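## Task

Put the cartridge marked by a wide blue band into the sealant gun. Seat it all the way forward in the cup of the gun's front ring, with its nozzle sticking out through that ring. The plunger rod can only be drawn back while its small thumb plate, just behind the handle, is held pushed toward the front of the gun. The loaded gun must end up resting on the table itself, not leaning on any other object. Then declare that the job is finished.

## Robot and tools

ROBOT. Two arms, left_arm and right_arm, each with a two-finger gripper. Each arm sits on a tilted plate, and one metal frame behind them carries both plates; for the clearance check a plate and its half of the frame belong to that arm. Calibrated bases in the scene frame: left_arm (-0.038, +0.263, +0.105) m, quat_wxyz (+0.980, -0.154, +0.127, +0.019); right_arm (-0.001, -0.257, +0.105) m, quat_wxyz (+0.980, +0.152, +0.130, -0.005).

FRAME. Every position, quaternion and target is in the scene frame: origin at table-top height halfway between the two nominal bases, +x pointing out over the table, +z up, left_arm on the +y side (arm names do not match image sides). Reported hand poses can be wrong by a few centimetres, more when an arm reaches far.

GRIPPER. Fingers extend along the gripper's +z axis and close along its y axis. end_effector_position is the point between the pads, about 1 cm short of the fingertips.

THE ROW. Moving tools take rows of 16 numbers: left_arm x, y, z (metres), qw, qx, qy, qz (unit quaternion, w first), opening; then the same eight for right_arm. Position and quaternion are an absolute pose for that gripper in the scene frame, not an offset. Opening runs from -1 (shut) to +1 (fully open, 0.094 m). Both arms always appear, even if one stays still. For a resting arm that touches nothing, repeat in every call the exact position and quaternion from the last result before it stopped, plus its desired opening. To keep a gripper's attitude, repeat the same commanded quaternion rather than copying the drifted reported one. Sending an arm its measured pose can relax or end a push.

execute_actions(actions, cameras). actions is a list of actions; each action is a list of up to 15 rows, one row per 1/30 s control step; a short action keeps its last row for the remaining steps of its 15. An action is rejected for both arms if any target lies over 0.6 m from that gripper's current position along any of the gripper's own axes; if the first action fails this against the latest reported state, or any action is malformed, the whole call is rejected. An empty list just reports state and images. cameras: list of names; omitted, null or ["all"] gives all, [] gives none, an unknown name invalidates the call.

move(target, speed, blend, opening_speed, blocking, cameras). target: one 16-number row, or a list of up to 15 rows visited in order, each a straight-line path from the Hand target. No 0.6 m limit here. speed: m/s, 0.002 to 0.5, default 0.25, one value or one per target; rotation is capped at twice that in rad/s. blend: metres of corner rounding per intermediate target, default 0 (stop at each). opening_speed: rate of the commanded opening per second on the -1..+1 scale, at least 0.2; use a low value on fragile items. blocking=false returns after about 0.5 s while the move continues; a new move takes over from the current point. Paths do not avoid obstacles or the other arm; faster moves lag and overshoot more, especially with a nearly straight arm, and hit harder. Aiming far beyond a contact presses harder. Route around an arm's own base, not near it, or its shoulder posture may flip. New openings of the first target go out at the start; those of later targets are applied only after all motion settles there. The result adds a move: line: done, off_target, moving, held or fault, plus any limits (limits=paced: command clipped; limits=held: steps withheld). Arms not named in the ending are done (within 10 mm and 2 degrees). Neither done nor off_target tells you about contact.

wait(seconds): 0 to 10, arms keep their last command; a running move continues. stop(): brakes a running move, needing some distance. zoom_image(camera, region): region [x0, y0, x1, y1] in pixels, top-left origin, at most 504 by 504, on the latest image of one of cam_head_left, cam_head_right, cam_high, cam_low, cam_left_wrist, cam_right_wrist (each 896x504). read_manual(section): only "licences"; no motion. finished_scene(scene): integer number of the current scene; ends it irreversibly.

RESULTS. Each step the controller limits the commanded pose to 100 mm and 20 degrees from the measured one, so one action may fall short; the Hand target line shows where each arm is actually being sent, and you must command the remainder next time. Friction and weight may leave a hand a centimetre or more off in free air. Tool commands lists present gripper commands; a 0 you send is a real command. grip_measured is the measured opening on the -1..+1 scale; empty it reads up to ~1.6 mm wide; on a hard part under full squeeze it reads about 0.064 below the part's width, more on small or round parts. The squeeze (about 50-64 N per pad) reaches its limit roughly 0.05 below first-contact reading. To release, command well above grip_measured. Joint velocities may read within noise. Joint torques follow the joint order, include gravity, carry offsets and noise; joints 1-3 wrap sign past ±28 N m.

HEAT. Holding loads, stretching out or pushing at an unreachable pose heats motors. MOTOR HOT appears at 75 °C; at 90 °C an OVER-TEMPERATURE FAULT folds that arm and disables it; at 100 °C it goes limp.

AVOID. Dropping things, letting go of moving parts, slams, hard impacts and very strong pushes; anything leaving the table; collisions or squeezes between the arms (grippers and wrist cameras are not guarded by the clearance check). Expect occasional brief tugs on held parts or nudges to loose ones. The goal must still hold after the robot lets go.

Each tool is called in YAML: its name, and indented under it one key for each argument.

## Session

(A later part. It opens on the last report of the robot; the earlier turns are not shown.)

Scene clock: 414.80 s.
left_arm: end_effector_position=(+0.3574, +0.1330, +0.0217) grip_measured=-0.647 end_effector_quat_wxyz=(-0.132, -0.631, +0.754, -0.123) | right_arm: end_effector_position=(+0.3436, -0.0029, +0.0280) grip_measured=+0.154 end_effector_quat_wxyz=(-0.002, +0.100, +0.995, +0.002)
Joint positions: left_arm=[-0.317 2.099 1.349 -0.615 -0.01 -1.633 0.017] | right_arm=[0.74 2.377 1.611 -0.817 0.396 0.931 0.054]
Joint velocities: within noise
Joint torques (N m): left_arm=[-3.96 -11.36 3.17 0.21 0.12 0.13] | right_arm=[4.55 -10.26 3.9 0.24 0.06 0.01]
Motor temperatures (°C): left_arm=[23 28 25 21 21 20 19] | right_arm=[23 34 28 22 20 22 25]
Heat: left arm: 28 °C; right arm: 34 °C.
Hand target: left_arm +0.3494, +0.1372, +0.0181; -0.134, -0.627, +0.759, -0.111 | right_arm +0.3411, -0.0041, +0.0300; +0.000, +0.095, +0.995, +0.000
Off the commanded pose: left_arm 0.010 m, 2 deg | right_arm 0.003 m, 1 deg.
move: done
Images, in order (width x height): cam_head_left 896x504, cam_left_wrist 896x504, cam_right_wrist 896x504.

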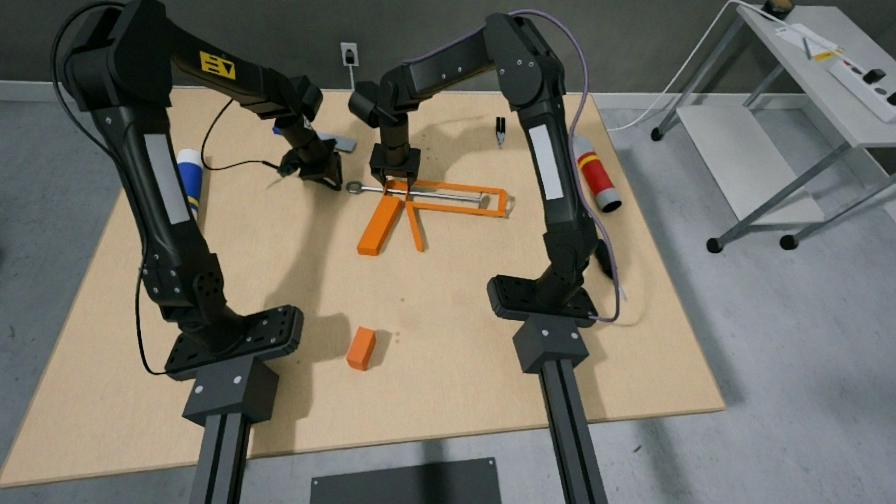

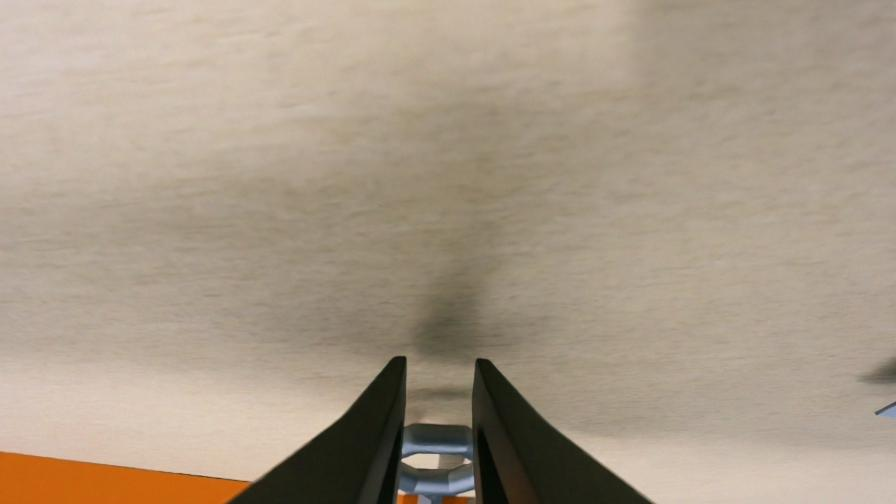

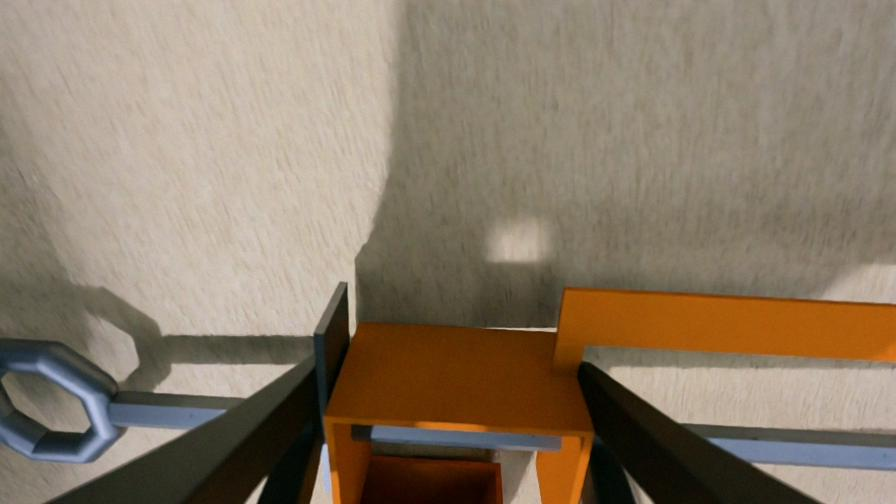

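move:
  target:
    - [0.347, 0.135, 0.05, 0.1339, 0.6271, -0.7594, 0.1105, -0.6, 0.341, -0.004, 0.030, 0, 0.095, 0.9955, 0, 0.0]
    - [0.343, 0.106, 0.05, 0.1339, 0.6271, -0.7594, 0.1105, 0.3, 0.341, -0.004, 0.030, 0, 0.095, 0.9955, 0, 0.0]
    - [0.343, 0.0965, 0.018, 0.1339, 0.6271, -0.7594, 0.1105, 0.3, 0.341, -0.004, 0.030, 0, 0.095, 0.9955, 0, 0.0]
  speed: 0.1
  cameras: ["cam_left_wrist","cam_right_wrist","cam_low"]

zoom_image:
  camera: "cam_low"
  region: [520, 205, 680, 285]

Scene clock: 462.37 s.
left_arm: end_effector_position=(+0.3458, +0.0978, +0.0268) grip_measured=+0.297 end_effector_quat_wxyz=(-0.134, -0.627, +0.758, -0.121) | right_arm: end_effector_position=(+0.3436, -0.0029, +0.0280) grip_measured=+0.154 end_effector_quat_wxyz=(-0.002, +0.100, +0.995, +0.002)
Joint positions: left_arm=[-0.41 2.123 1.349 -0.6 -0.028 -1.715 0.061] | right_arm=[0.74 2.377 1.611 -0.817 0.396 0.931 0.054]
Joint velocities: within noise
Joint torques (N m): left_arm=[-4.59 -8.95 4.81 0.38 0.13 -0.03] | right_arm=[4.56 -10.26 3.9 0.24 0.06 0.01]
Motor temperatures (°C): left_arm=[23 29 25 21 21 20 19] | right_arm=[23 35 27 22 20 22 25]
Heat: left arm: 29 °C; right arm: 35 °C.
Hand target: left_arm +0.3429, +0.0965, +0.0182; -0.134, -0.627, +0.759, -0.111 | right_arm +0.3411, -0.0041, +0.0300; +0.000, +0.095, +0.995, +0.000
Off the commanded pose: left_arm 0.009 m, 1 deg | right_arm 0.003 m, 1 deg.
move: done
Images, in order (width x height): cam_low 896x504, cam_left_wrist 896x504, cam_right_wrist 896x504.

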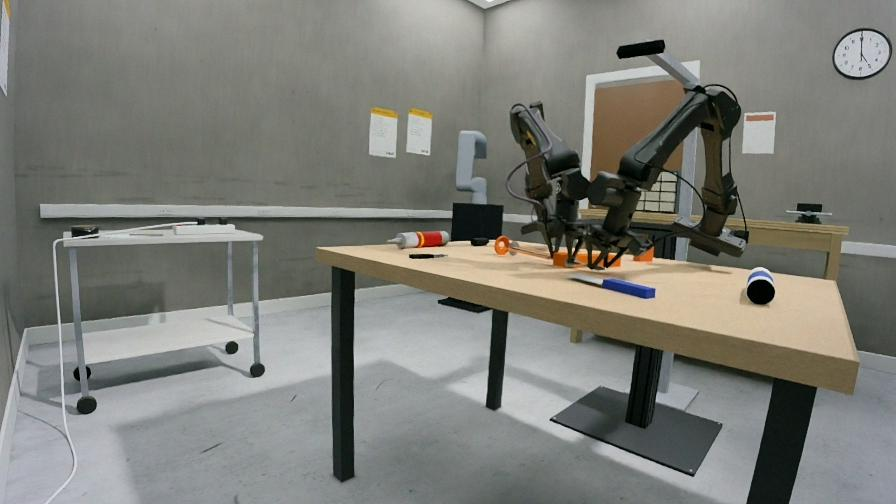

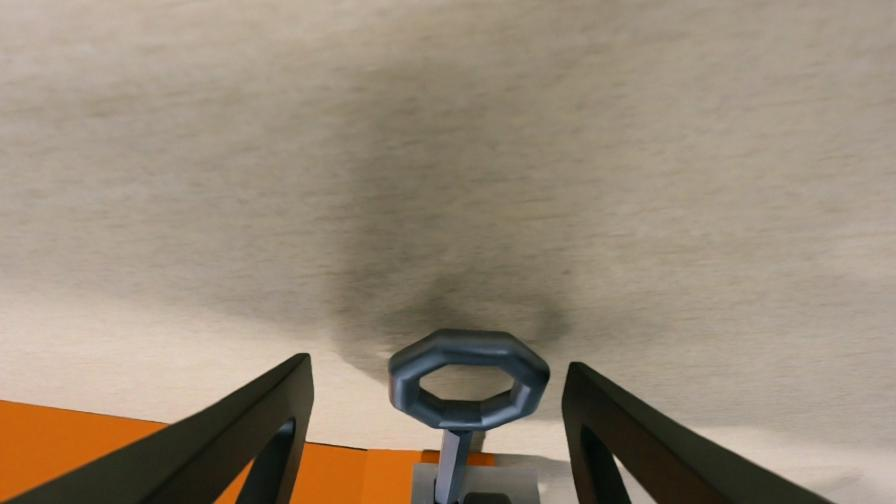

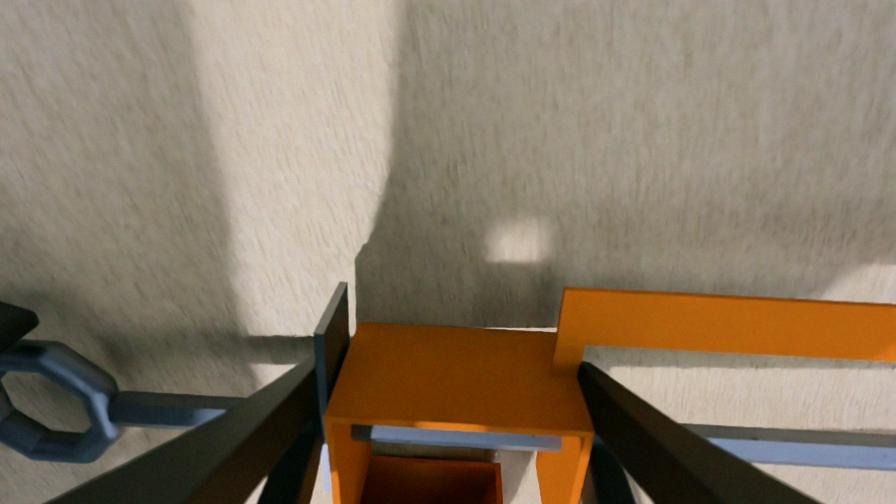

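Scaled by 3.150 from the camera's 896x504 image, which has a finer 1280x720 frame.

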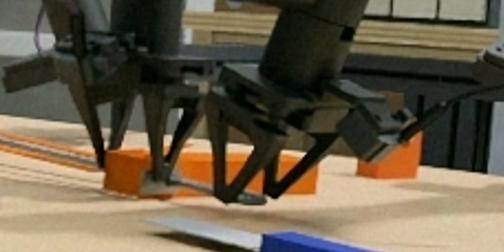

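move:
  target: [0.351, 0.0955, 0.013, 0.1339, 0.6271, -0.7594, 0.1105, 0.3, 0.341, -0.004, 0.030, 0, 0.095, 0.9955, 0, 0.0]
  speed: 0.1
  cameras: ["cam_left_wrist"]

Scene clock: 474.97 s.
left_arm: end_effector_position=(+0.3494, +0.0943, +0.0217) grip_measured=+0.297 end_effector_quat_wxyz=(-0.134, -0.627, +0.758, -0.120) | right_arm: end_effector_position=(+0.3436, -0.0029, +0.0280) grip_measured=+0.154 end_effector_quat_wxyz=(-0.002, +0.100, +0.995, +0.002)
Joint positions: left_arm=[-0.41 2.152 1.374 -0.599 -0.028 -1.715 0.061] | right_arm=[0.74 2.377 1.611 -0.817 0.396 0.931 0.054]
Joint velocities: within noise
Joint torques (N m): left_arm=[-3.9 -8.85 6.06 0.3 0.14 0.08] | right_arm=[4.57 -10.28 3.9 0.24 0.06 0.01]
Motor temperatures (°C): left_arm=[23 29 25 21 21 20 19] | right_arm=[23 35 27 22 20 22 25]
Heat: left arm: 29 °C; right arm: 35 °C.
Hand target: left_arm +0.3507, +0.0956, +0.0132; -0.134, -0.627, +0.759, -0.111 | right_arm +0.3411, -0.0041, +0.0300; +0.000, +0.095, +0.995, +0.000
Off the commanded pose: left_arm 0.009 m, 1 deg | right_arm 0.003 m, 1 deg.
move: done
Images, in order (width x height): cam_left_wrist 896x504.

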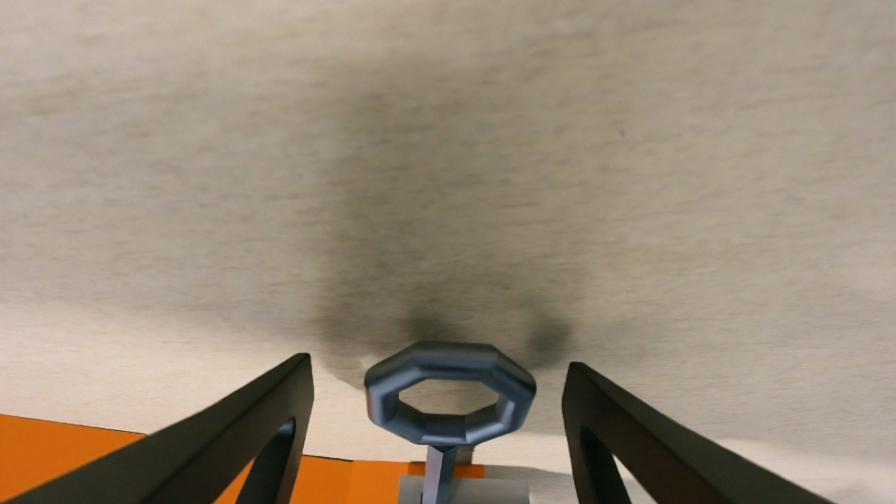

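move:
  target: [0.351, 0.0955, 0.013, 0.1339, 0.6271, -0.7594, 0.1105, -0.55, 0.341, -0.004, 0.030, 0, 0.095, 0.9955, 0, 0.0]
  opening_speed: 0.8
  cameras: ["cam_left_wrist"]

Scene clock: 482.37 s.
left_arm: end_effector_position=(+0.3508, +0.0942, +0.0219) grip_measured=-0.258 end_effector_quat_wxyz=(-0.133, -0.627, +0.758, -0.121) | right_arm: end_effector_position=(+0.3437, -0.0028, +0.0280) grip_measured=+0.154 end_effector_quat_wxyz=(-0.002, +0.099, +0.995, +0.003)
Joint positions: left_arm=[-0.41 2.152 1.375 -0.596 -0.029 -1.715 0.035] | right_arm=[0.74 2.377 1.611 -0.817 0.396 0.93 0.054]
Joint velocities: within noise
Joint torques (N m): left_arm=[-3.93 -8.87 5.98 0.28 0.16 0.06] | right_arm=[4.57 -10.25 3.9 0.24 0.06 0.01]
Motor temperatures (°C): left_arm=[23 30 25 20 21 20 19] | right_arm=[24 35 27 22 20 22 25]
Heat: left arm: 30 °C; right arm: 35 °C.
Hand target: left_arm +0.3508, +0.0956, +0.0132; -0.134, -0.627, +0.759, -0.111 | right_arm +0.3411, -0.0041, +0.0300; +0.000, +0.095, +0.995, +0.000
Off the commanded pose: left_arm 0.009 m, 1 deg | right_arm 0.004 m, 1 deg.
move: done
Images, in order (width x height): cam_left_wrist 896x504.

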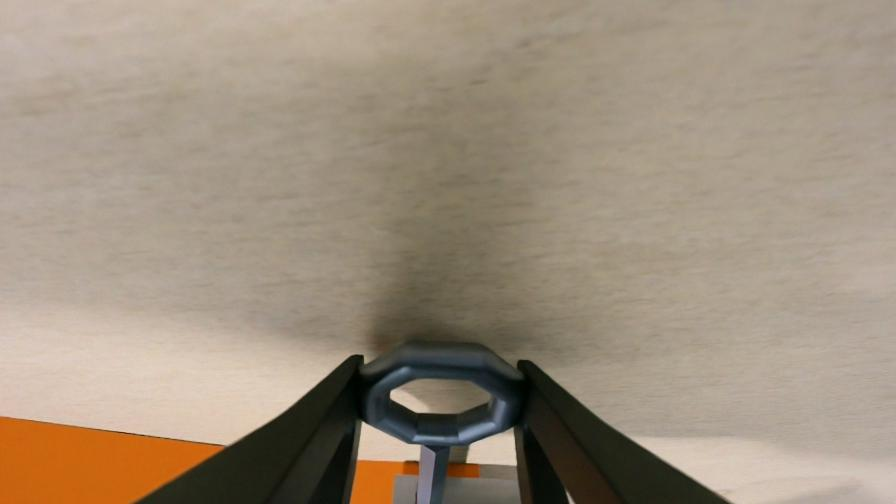

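move:
  target: [0.3573, 0.1248, 0.014, 0.1339, 0.6271, -0.7594, 0.1105, -0.55, 0.341, -0.004, 0.030, 0, 0.095, 0.9955, 0, 0.0]
  speed: 0.04
  cameras: ["cam_left_wrist","cam_right_wrist","cam_head_left"]

Scene clock: 488.13 s.
left_arm: end_effector_position=(+0.3519, +0.0977, +0.0206) grip_measured=-0.258 end_effector_quat_wxyz=(-0.160, -0.617, +0.758, -0.141) | right_arm: end_effector_position=(+0.3439, -0.0026, +0.0280) grip_measured=+0.154 end_effector_quat_wxyz=(-0.002, +0.103, +0.995, +0.003)
Joint positions: left_arm=[-0.368 2.152 1.375 -0.596 0.048 -1.66 0.035] | right_arm=[0.74 2.377 1.611 -0.816 0.396 0.937 0.054]
Joint velocities: within noise
Joint torques (N m): left_arm=[-1.58 -11.96 5.15 0.01 -0.45 0.18] | right_arm=[4.57 -10.26 3.92 0.22 0.06 -0.06]
Motor temperatures (°C): left_arm=[23 30 25 20 21 20 20] | right_arm=[24 36 27 22 20 22 26]
Heat: left arm: 30 °C; right arm: 36 °C.
Hand target: left_arm +0.3567, +0.1243, +0.0145; -0.135, -0.627, +0.759, -0.111 | right_arm +0.3411, -0.0040, +0.0300; +0.000, +0.095, +0.995, +0.000
Off the commanded pose: left_arm 0.028 m, 5 deg | right_arm 0.004 m, 1 deg.
move: off_target (left_arm)
Images, in order (width x height): cam_head_left 896x504, cam_left_wrist 896x504, cam_right_wrist 896x504.

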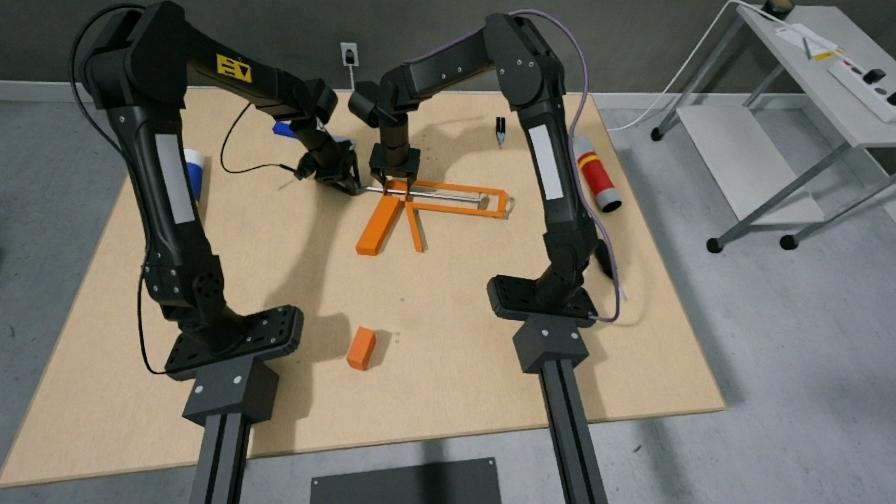

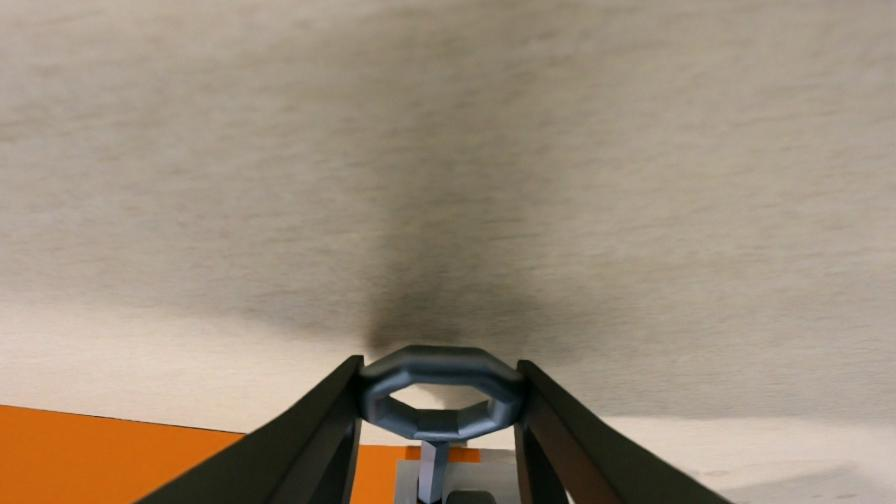

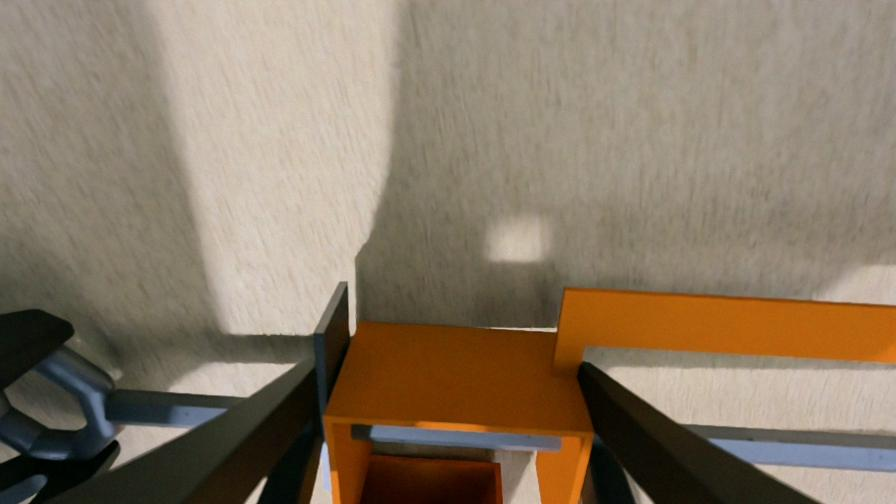

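zoom_image:
  camera: "cam_right_wrist"
  region: [240, 260, 640, 504]

zoom_image:
  camera: "cam_left_wrist"
  region: [340, 330, 560, 504]

Scaled by 1.260 from the camera's 896x504 image, which has a finer 1280x720 frame.

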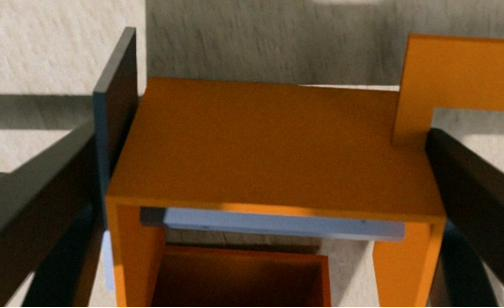

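Scaled by 2.291 from the camera's 896x504 image, which has a finer 1280x720 frame.

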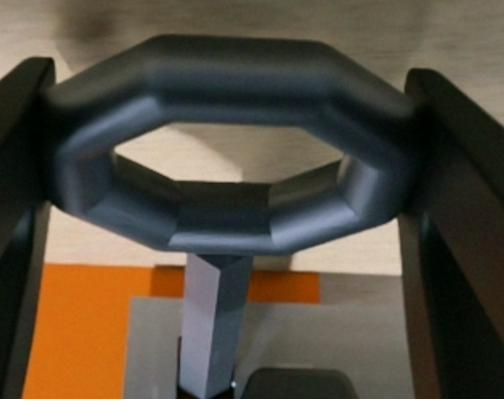

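move:
  target: [0.364, 0.156, 0.014, 0.1339, 0.6271, -0.7594, 0.1105, -0.7, 0.341, -0.004, 0.030, 0, 0.095, 0.9955, 0, -0.1]
  speed: 0.05
  cameras: ["cam_left_wrist","cam_right_wrist","cam_head_left"]

Scene clock: 501.70 s.
left_arm: end_effector_position=(+0.3582, +0.1275, +0.0193) grip_measured=-0.258 end_effector_quat_wxyz=(-0.164, -0.615, +0.758, -0.142) | right_arm: end_effector_position=(+0.3439, -0.0026, +0.0280) grip_measured=+0.154 end_effector_quat_wxyz=(-0.002, +0.104, +0.995, +0.003)
Joint positions: left_arm=[-0.292 2.126 1.377 -0.63 0.071 -1.583 0.035] | right_arm=[0.74 2.377 1.611 -0.816 0.396 0.939 0.054]
Joint velocities: within noise
Joint torques (N m): left_arm=[-1.5 -12.26 5.26 -0.02 -0.51 0.15] | right_arm=[4.57 -10.26 3.93 0.22 0.06 -0.08]
Motor temperatures (°C): left_arm=[23 33 25 20 21 20 20] | right_arm=[24 36 27 22 20 22 26]
Heat: left arm: 33 °C; right arm: 36 °C.
Hand target: left_arm +0.3633, +0.1554, +0.0145; -0.135, -0.627, +0.759, -0.111 | right_arm +0.3411, -0.0040, +0.0300; +0.000, +0.095, +0.995, +0.000
Off the commanded pose: left_arm 0.030 m, 5 deg | right_arm 0.004 m, 1 deg.
move: off_target (left_arm)
Images, in order (width x height): cam_head_left 896x504, cam_left_wrist 896x504, cam_right_wrist 896x504.

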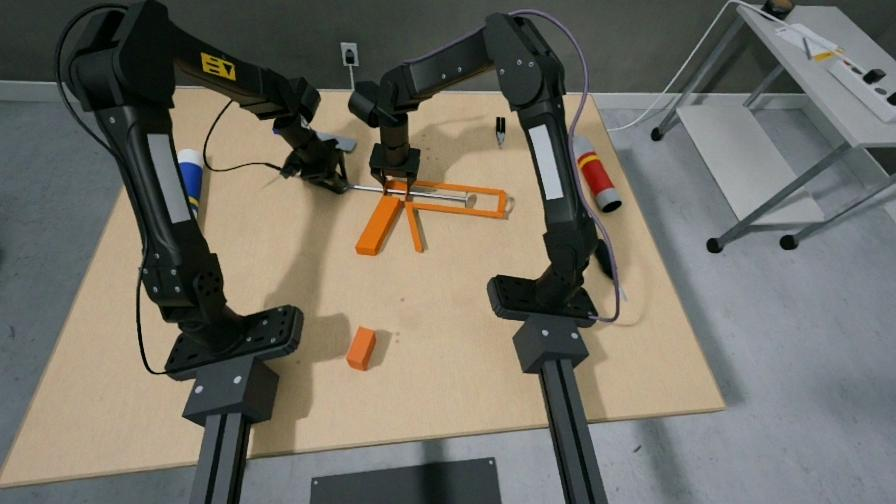

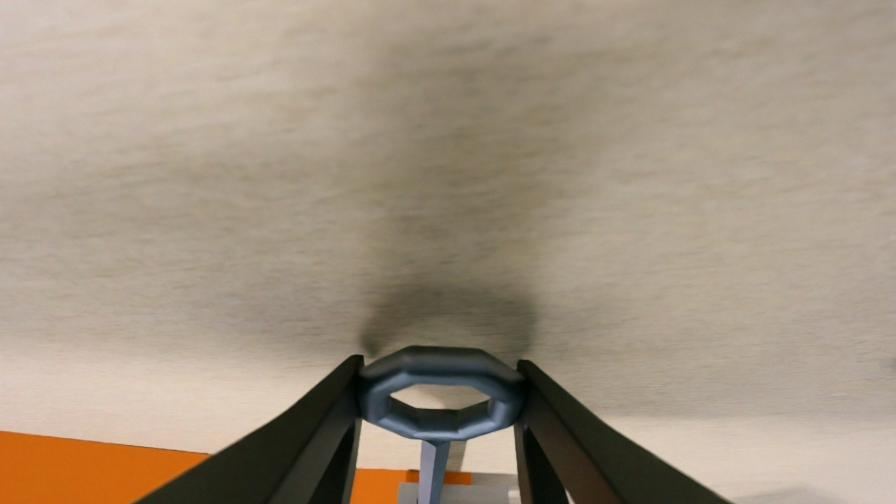

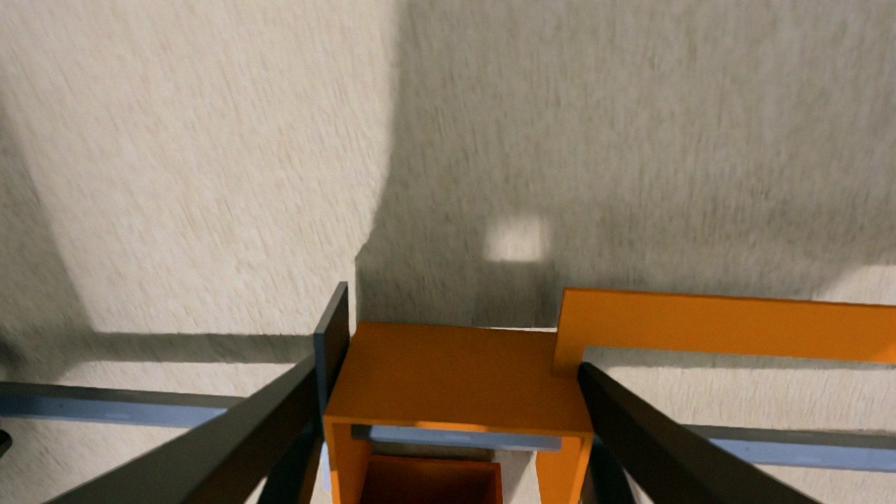

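move:
  target: [0.3935, 0.295, 0.014, 0.1339, 0.6271, -0.7594, 0.1105, -0.7, 0.341, -0.004, 0.030, 0, 0.095, 0.9955, 0, -0.1]
  speed: 0.08
  cameras: ["cam_left_wrist","cam_right_wrist","cam_head_left","cam_high"]

Scene clock: 509.97 s.
left_arm: end_effector_position=(+0.3820, +0.2522, +0.0223) grip_measured=-0.258 end_effector_quat_wxyz=(-0.187, -0.611, +0.753, -0.156) | right_arm: end_effector_position=(+0.3437, +0.0036, +0.0308) grip_measured=+0.154 end_effector_quat_wxyz=(+0.003, +0.103, +0.995, +0.010)
Joint positions: left_arm=[0.029 2.103 1.544 -0.876 0.177 -1.263 0.035] | right_arm=[0.752 2.375 1.611 -0.804 0.394 0.943 0.054]
Joint velocities: within noise
Joint torques (N m): left_arm=[0.1 -12.66 7.31 -0.01 -0.95 0.2] | right_arm=[3.71 -10.09 4 0.12 0.08 -0.11]
Motor temperatures (°C): left_arm=[22 32 25 20 21 20 21] | right_arm=[24 36 27 22 20 22 26]
Heat: left arm: 32 °C; right arm: 36 °C.
Hand target: left_arm +0.3918, +0.2944, +0.0163; -0.136, -0.628, +0.758, -0.112 | right_arm +0.3410, -0.0039, +0.0299; +0.000, +0.095, +0.995, +0.000
Off the commanded pose: left_arm 0.045 m, 8 deg | right_arm 0.008 m, 2 deg.
move: off_target (left_arm)
Images, in order (width x height): cam_head_left 896x504, cam_high 896x504, cam_left_wrist 896x504, cam_right_wrist 896x504.

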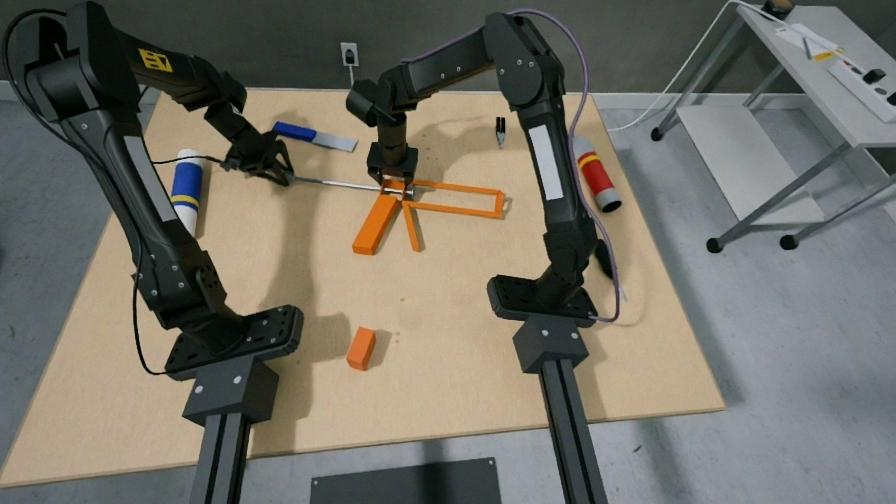

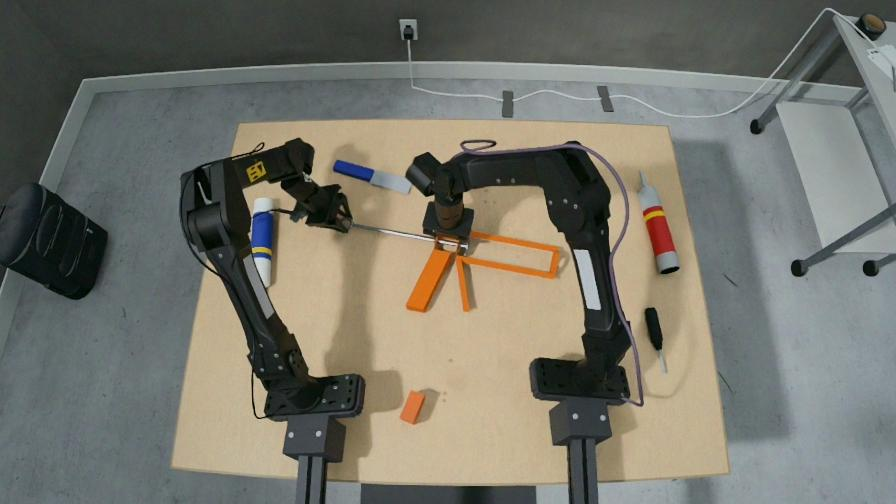

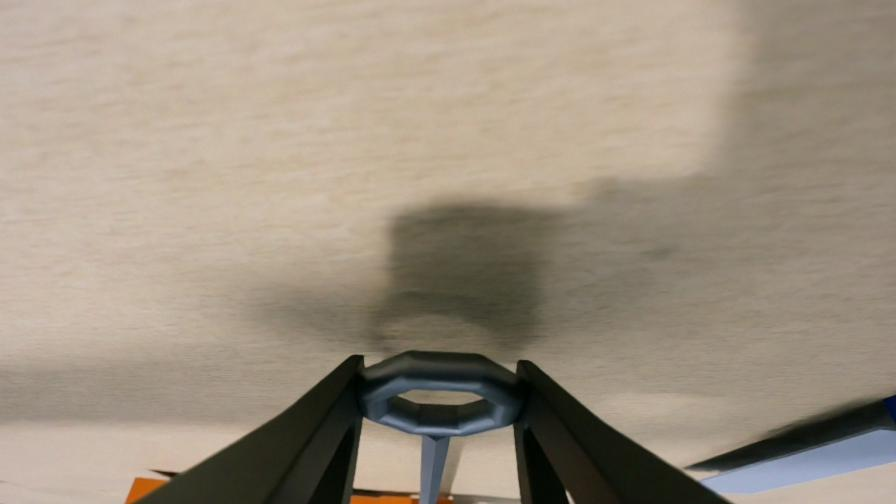

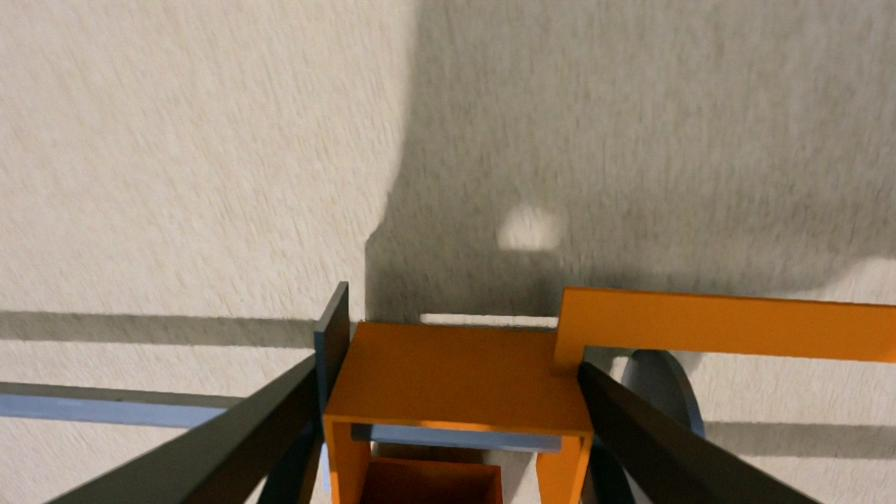

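move:
  target:
    - [0.386, 0.256, 0.018, 0.1339, 0.6271, -0.7594, 0.1105, -0.7, 0.341, -0.004, 0.030, 0, 0.095, 0.9955, 0, 0.0]
    - [0.386, 0.256, 0.018, 0.1339, 0.6271, -0.7594, 0.1105, -0.7, 0.341, -0.004, 0.030, 0, 0.095, 0.9955, 0, 0.5]
    - [0.386, 0.256, 0.018, 0.1339, 0.6271, -0.7594, 0.1105, -0.7, 0.345, -0.003, 0.10, 0, 0.095, 0.9955, 0, 0.5]
  speed: 0.1
  cameras: ["cam_left_wrist","cam_right_wrist","cam_head_left"]

Scene clock: 582.53 s.
left_arm: end_effector_position=(+0.3852, +0.2485, +0.0184) grip_measured=-0.258 end_effector_quat_wxyz=(-0.159, -0.615, +0.762, -0.129) | right_arm: end_effector_position=(+0.3378, -0.0083, +0.0812) grip_measured=+0.498 end_effector_quat_wxyz=(-0.017, +0.092, +0.996, -0.013)
Joint positions: left_arm=[-0.011 2.103 1.532 -0.842 0.093 -1.302 0.035] | right_arm=[0.788 2.312 1.708 -1.044 0.392 0.985 0.07]
Joint velocities: within noise
Joint torques (N m): left_arm=[-4.34 -13.83 2.97 0.28 -0.33 -0.32] | right_arm=[5.41 -11.51 8.05 -0.03 0.07 0.1]
Motor temperatures (°C): left_arm=[22 32 26 20 22 20 22] | right_arm=[23 43 27 21 20 22 26]
Heat: left arm: 32 °C; right arm: 43 °C.
Hand target: left_arm +0.3861, +0.2561, +0.0182; -0.135, -0.627, +0.759, -0.111 | right_arm +0.3446, -0.0032, +0.0997; +0.000, +0.095, +0.995, +0.000
Off the commanded pose: left_arm 0.008 m, 4 deg | right_arm 0.021 m, 2 deg.
move: off_target (left_arm, right_arm)
Images, in order (width x height): cam_head_left 896x504, cam_left_wrist 896x504, cam_right_wrist 896x504.

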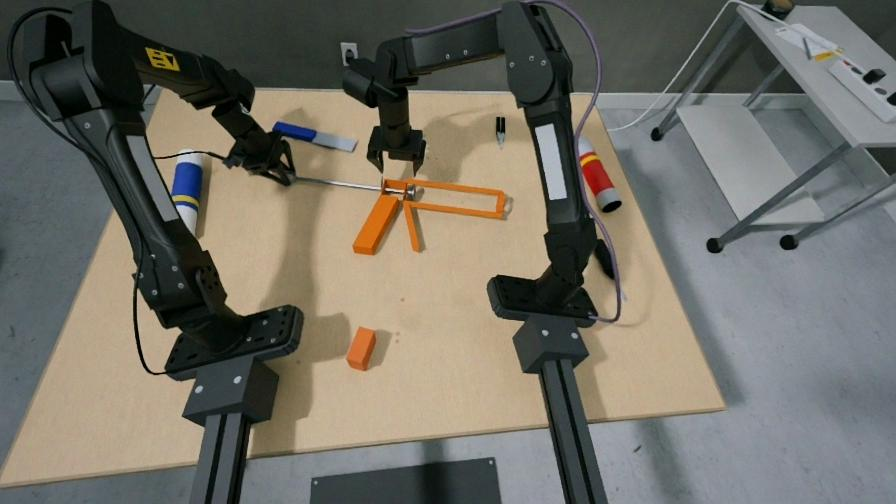

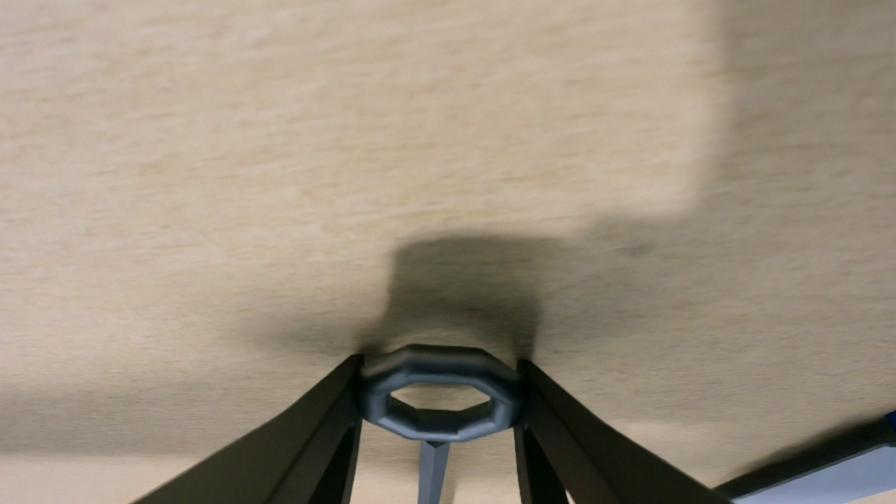

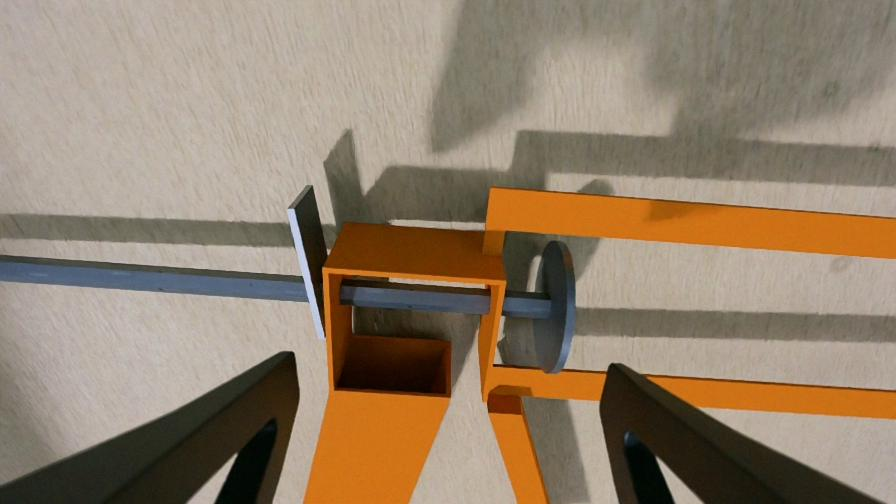

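move:
  target:
    - [0.386, 0.256, 0.018, 0.1339, 0.6271, -0.7594, 0.1105, -0.7, 0.358, 0.055, 0.095, 0, 0.095, 0.9955, 0, -1]
    - [0.386, 0.256, 0.018, 0.1339, 0.6271, -0.7594, 0.1105, -0.7, 0.356, 0.052, 0.055, 0, 0.095, 0.9955, 0, -1]
  speed: 0.1
  cameras: ["cam_right_wrist","cam_low"]

zoom_image:
  camera: "cam_low"
  region: [520, 205, 680, 285]

Scene clock: 599.67 s.
left_arm: end_effector_position=(+0.3852, +0.2485, +0.0184) grip_measured=-0.258 end_effector_quat_wxyz=(-0.159, -0.615, +0.762, -0.129) | right_arm: end_effector_position=(+0.3602, +0.0514, +0.0629) grip_measured=-0.993 end_effector_quat_wxyz=(+0.000, +0.103, +0.995, +0.007)
Joint positions: left_arm=[-0.011 2.103 1.532 -0.842 0.093 -1.302 0.035] | right_arm=[0.825 2.541 2.007 -1.074 0.392 1.025 0]
Joint velocities: within noise
Joint torques (N m): left_arm=[-4.36 -13.83 2.95 0.28 -0.33 -0.32] | right_arm=[4.74 -9.54 4.6 0.4 0.07 -0.06]
Motor temperatures (°C): left_arm=[23 33 25 20 22 20 22] | right_arm=[24 44 29 21 20 22 25]
Heat: left arm: 33 °C; right arm: 44 °C.
Hand target: left_arm +0.3861, +0.2561, +0.0182; -0.135, -0.627, +0.759, -0.111 | right_arm +0.3559, +0.0519, +0.0551; +0.000, +0.095, +0.995, +0.000
Off the commanded pose: left_arm 0.008 m, 4 deg | right_arm 0.009 m, 1 deg.
move: off_target (left_arm)
Images, in order (width x height): cam_low 896x504, cam_right_wrist 896x504.

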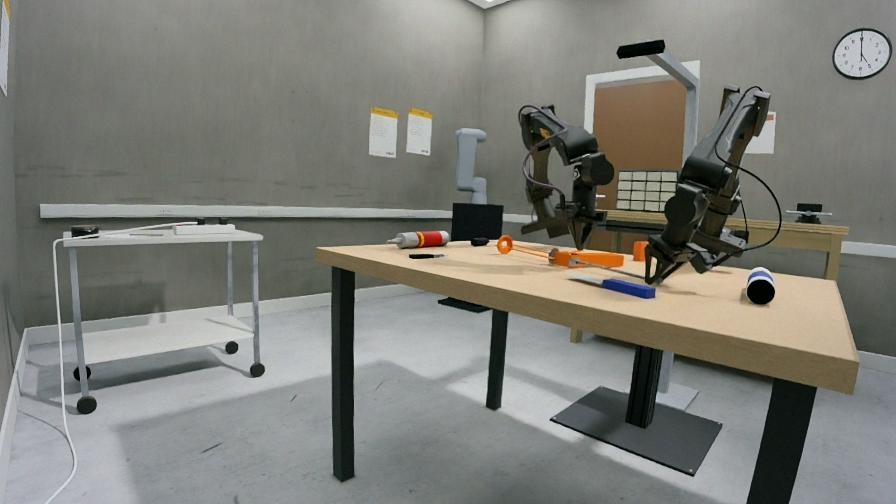

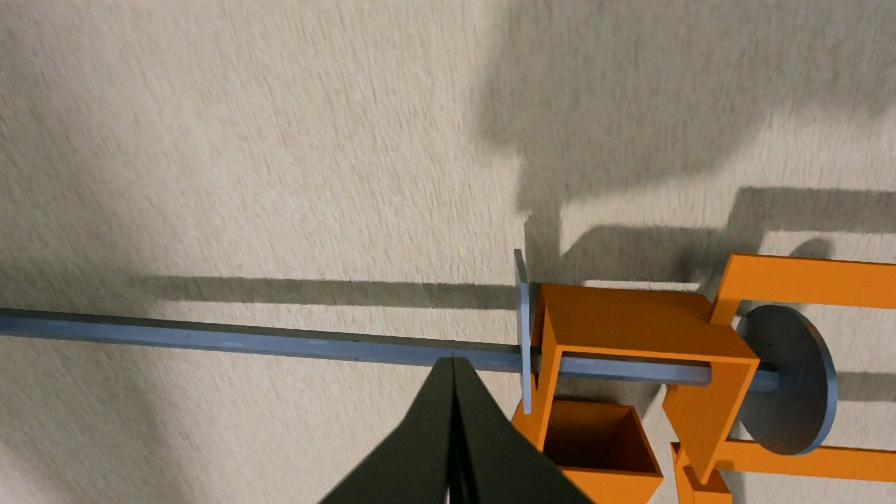

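Scaled by 3.150 from the camera's 896x504 image, which has a finer 1280x720 frame.

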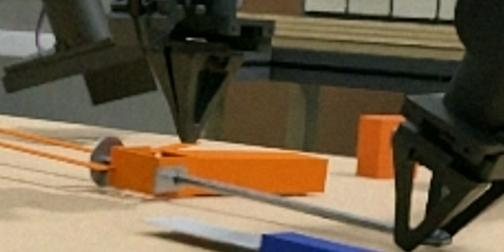

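move:
  target:
    - [0.386, 0.256, 0.018, 0.1339, 0.6271, -0.7594, 0.1105, -0.7, 0.355, 0.052, 0.026, 0, 0.095, 0.9955, 0, -1]
  speed: 0.1
  cameras: ["cam_right_wrist","cam_low"]

zoom_image:
  camera: "cam_low"
  region: [520, 205, 680, 285]

Scene clock: 611.60 s.
left_arm: end_effector_position=(+0.3852, +0.2485, +0.0184) grip_measured=-0.258 end_effector_quat_wxyz=(-0.159, -0.615, +0.762, -0.129) | right_arm: end_effector_position=(+0.3596, +0.0522, +0.0344) grip_measured=-0.993 end_effector_quat_wxyz=(+0.000, +0.103, +0.995, +0.008)
Joint positions: left_arm=[-0.011 2.103 1.532 -0.842 0.093 -1.302 0.035] | right_arm=[0.803 2.573 1.958 -0.982 0.392 1.001 0]
Joint velocities: within noise
Joint torques (N m): left_arm=[-4.31 -13.83 2.97 0.28 -0.32 -0.32] | right_arm=[4.71 -9.54 4.42 0.34 0.08 -0.07]
Motor temperatures (°C): left_arm=[23 34 25 20 22 20 22] | right_arm=[24 42 28 21 20 22 25]
Heat: left arm: 34 °C; right arm: 42 °C.
Hand target: left_arm +0.3861, +0.2561, +0.0182; -0.135, -0.627, +0.759, -0.111 | right_arm +0.3549, +0.0519, +0.0261; +0.000, +0.095, +0.995, +0.000
Off the commanded pose: left_arm 0.008 m, 4 deg | right_arm 0.010 m, 1 deg.
move: off_target (left_arm)
Images, in order (width x height): cam_low 896x504, cam_right_wrist 896x504.

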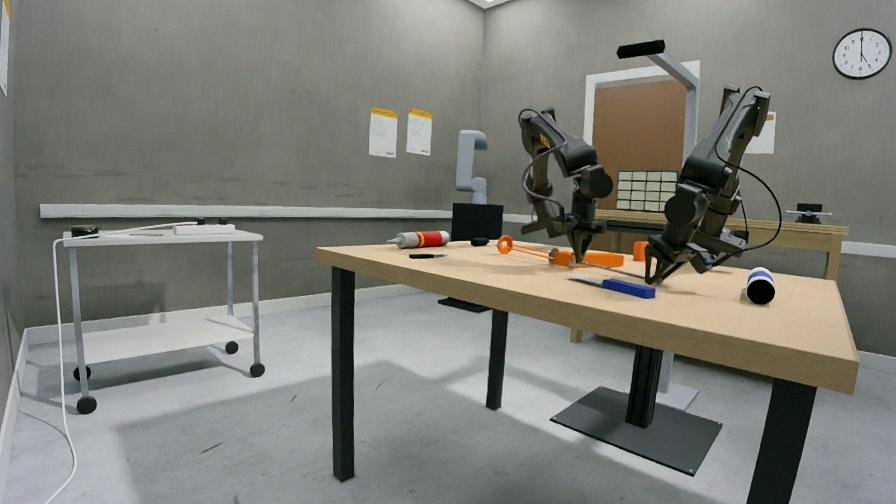

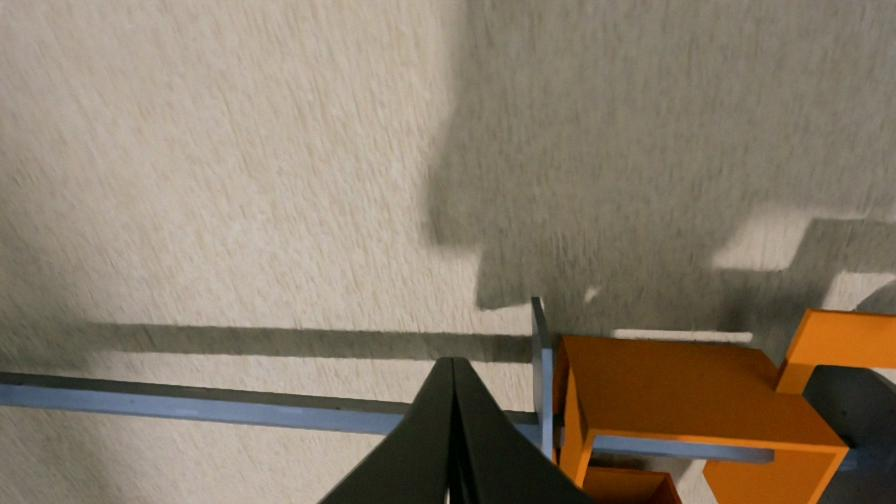

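Scaled by 3.150 from the camera's 896x504 image, which has a finer 1280x720 frame.

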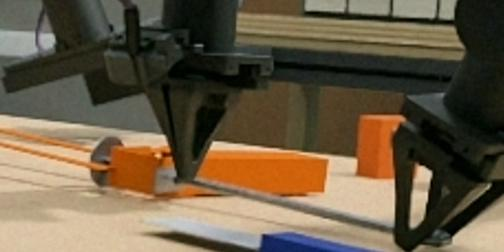

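move:
  target:
    - [0.386, 0.262, 0.018, 0.1339, 0.6271, -0.7594, 0.1105, -0.7, 0.3475, 0.013, 0.026, 0, 0.095, 0.9955, 0, -1]
  speed: 0.05
  cameras: ["cam_right_wrist","cam_high"]

zoom_image:
  camera: "cam_high"
  region: [380, 190, 604, 330]

Scene clock: 620.13 s.
left_arm: end_effector_position=(+0.3852, +0.2485, +0.0184) grip_measured=-0.258 end_effector_quat_wxyz=(-0.159, -0.615, +0.762, -0.130) | right_arm: end_effector_position=(+0.3527, +0.0396, +0.0245) grip_measured=-0.993 end_effector_quat_wxyz=(+0.009, +0.101, +0.994, +0.036)
Joint positions: left_arm=[-0.011 2.103 1.532 -0.842 0.093 -1.302 0.035] | right_arm=[0.778 2.47 1.733 -0.791 0.368 0.948 0]
Joint velocities: within noise
Joint torques (N m): left_arm=[-3.17 -14.04 3.23 0.21 -0.31 -0.18] | right_arm=[3.07 -12.27 2.91 -0.36 0.32 -0.02]
Motor temperatures (°C): left_arm=[23 34 25 20 22 20 22] | right_arm=[24 41 27 21 20 22 25]
Heat: left arm: 34 °C; right arm: 41 °C.
Hand target: left_arm +0.3860, +0.2620, +0.0182; -0.135, -0.627, +0.759, -0.111 | right_arm +0.3480, +0.0143, +0.0258; +0.000, +0.095, +0.996, +0.001
Off the commanded pose: left_arm 0.014 m, 4 deg | right_arm 0.027 m, 4 deg.
move: off_target (left_arm, right_arm)
Images, in order (width x height): cam_high 896x504, cam_right_wrist 896x504.

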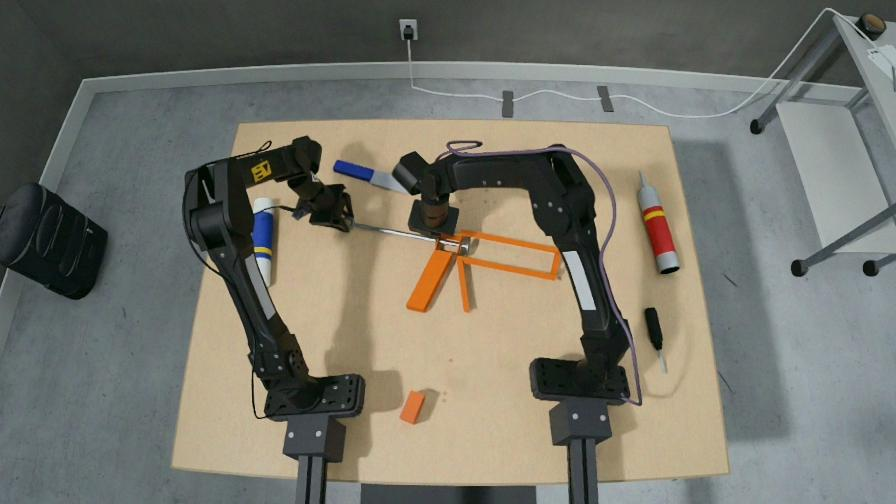

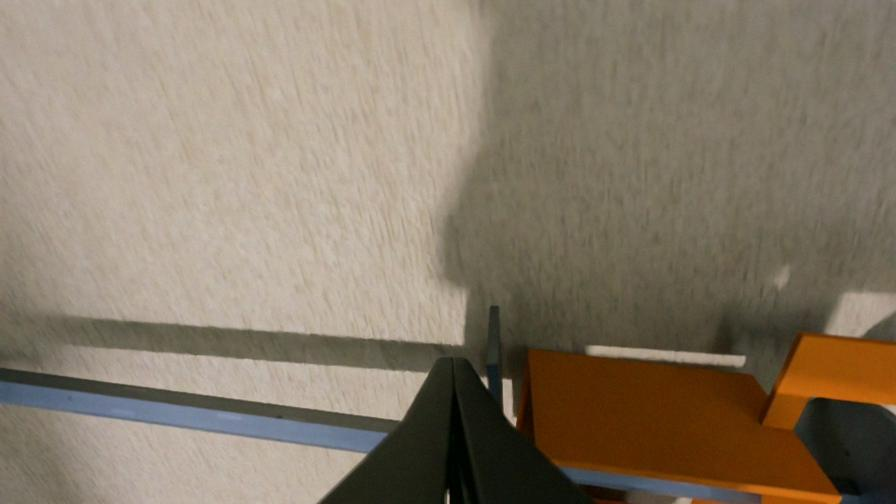

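Scaled by 2.250 from the camera's 896x504 image, which has a finer 1280x720 frame.

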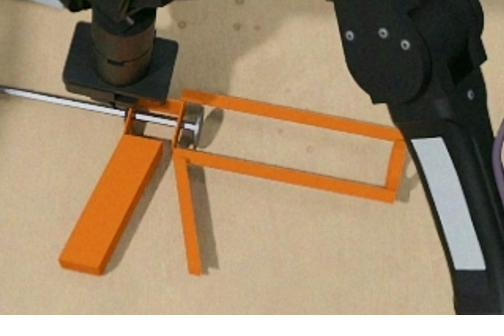

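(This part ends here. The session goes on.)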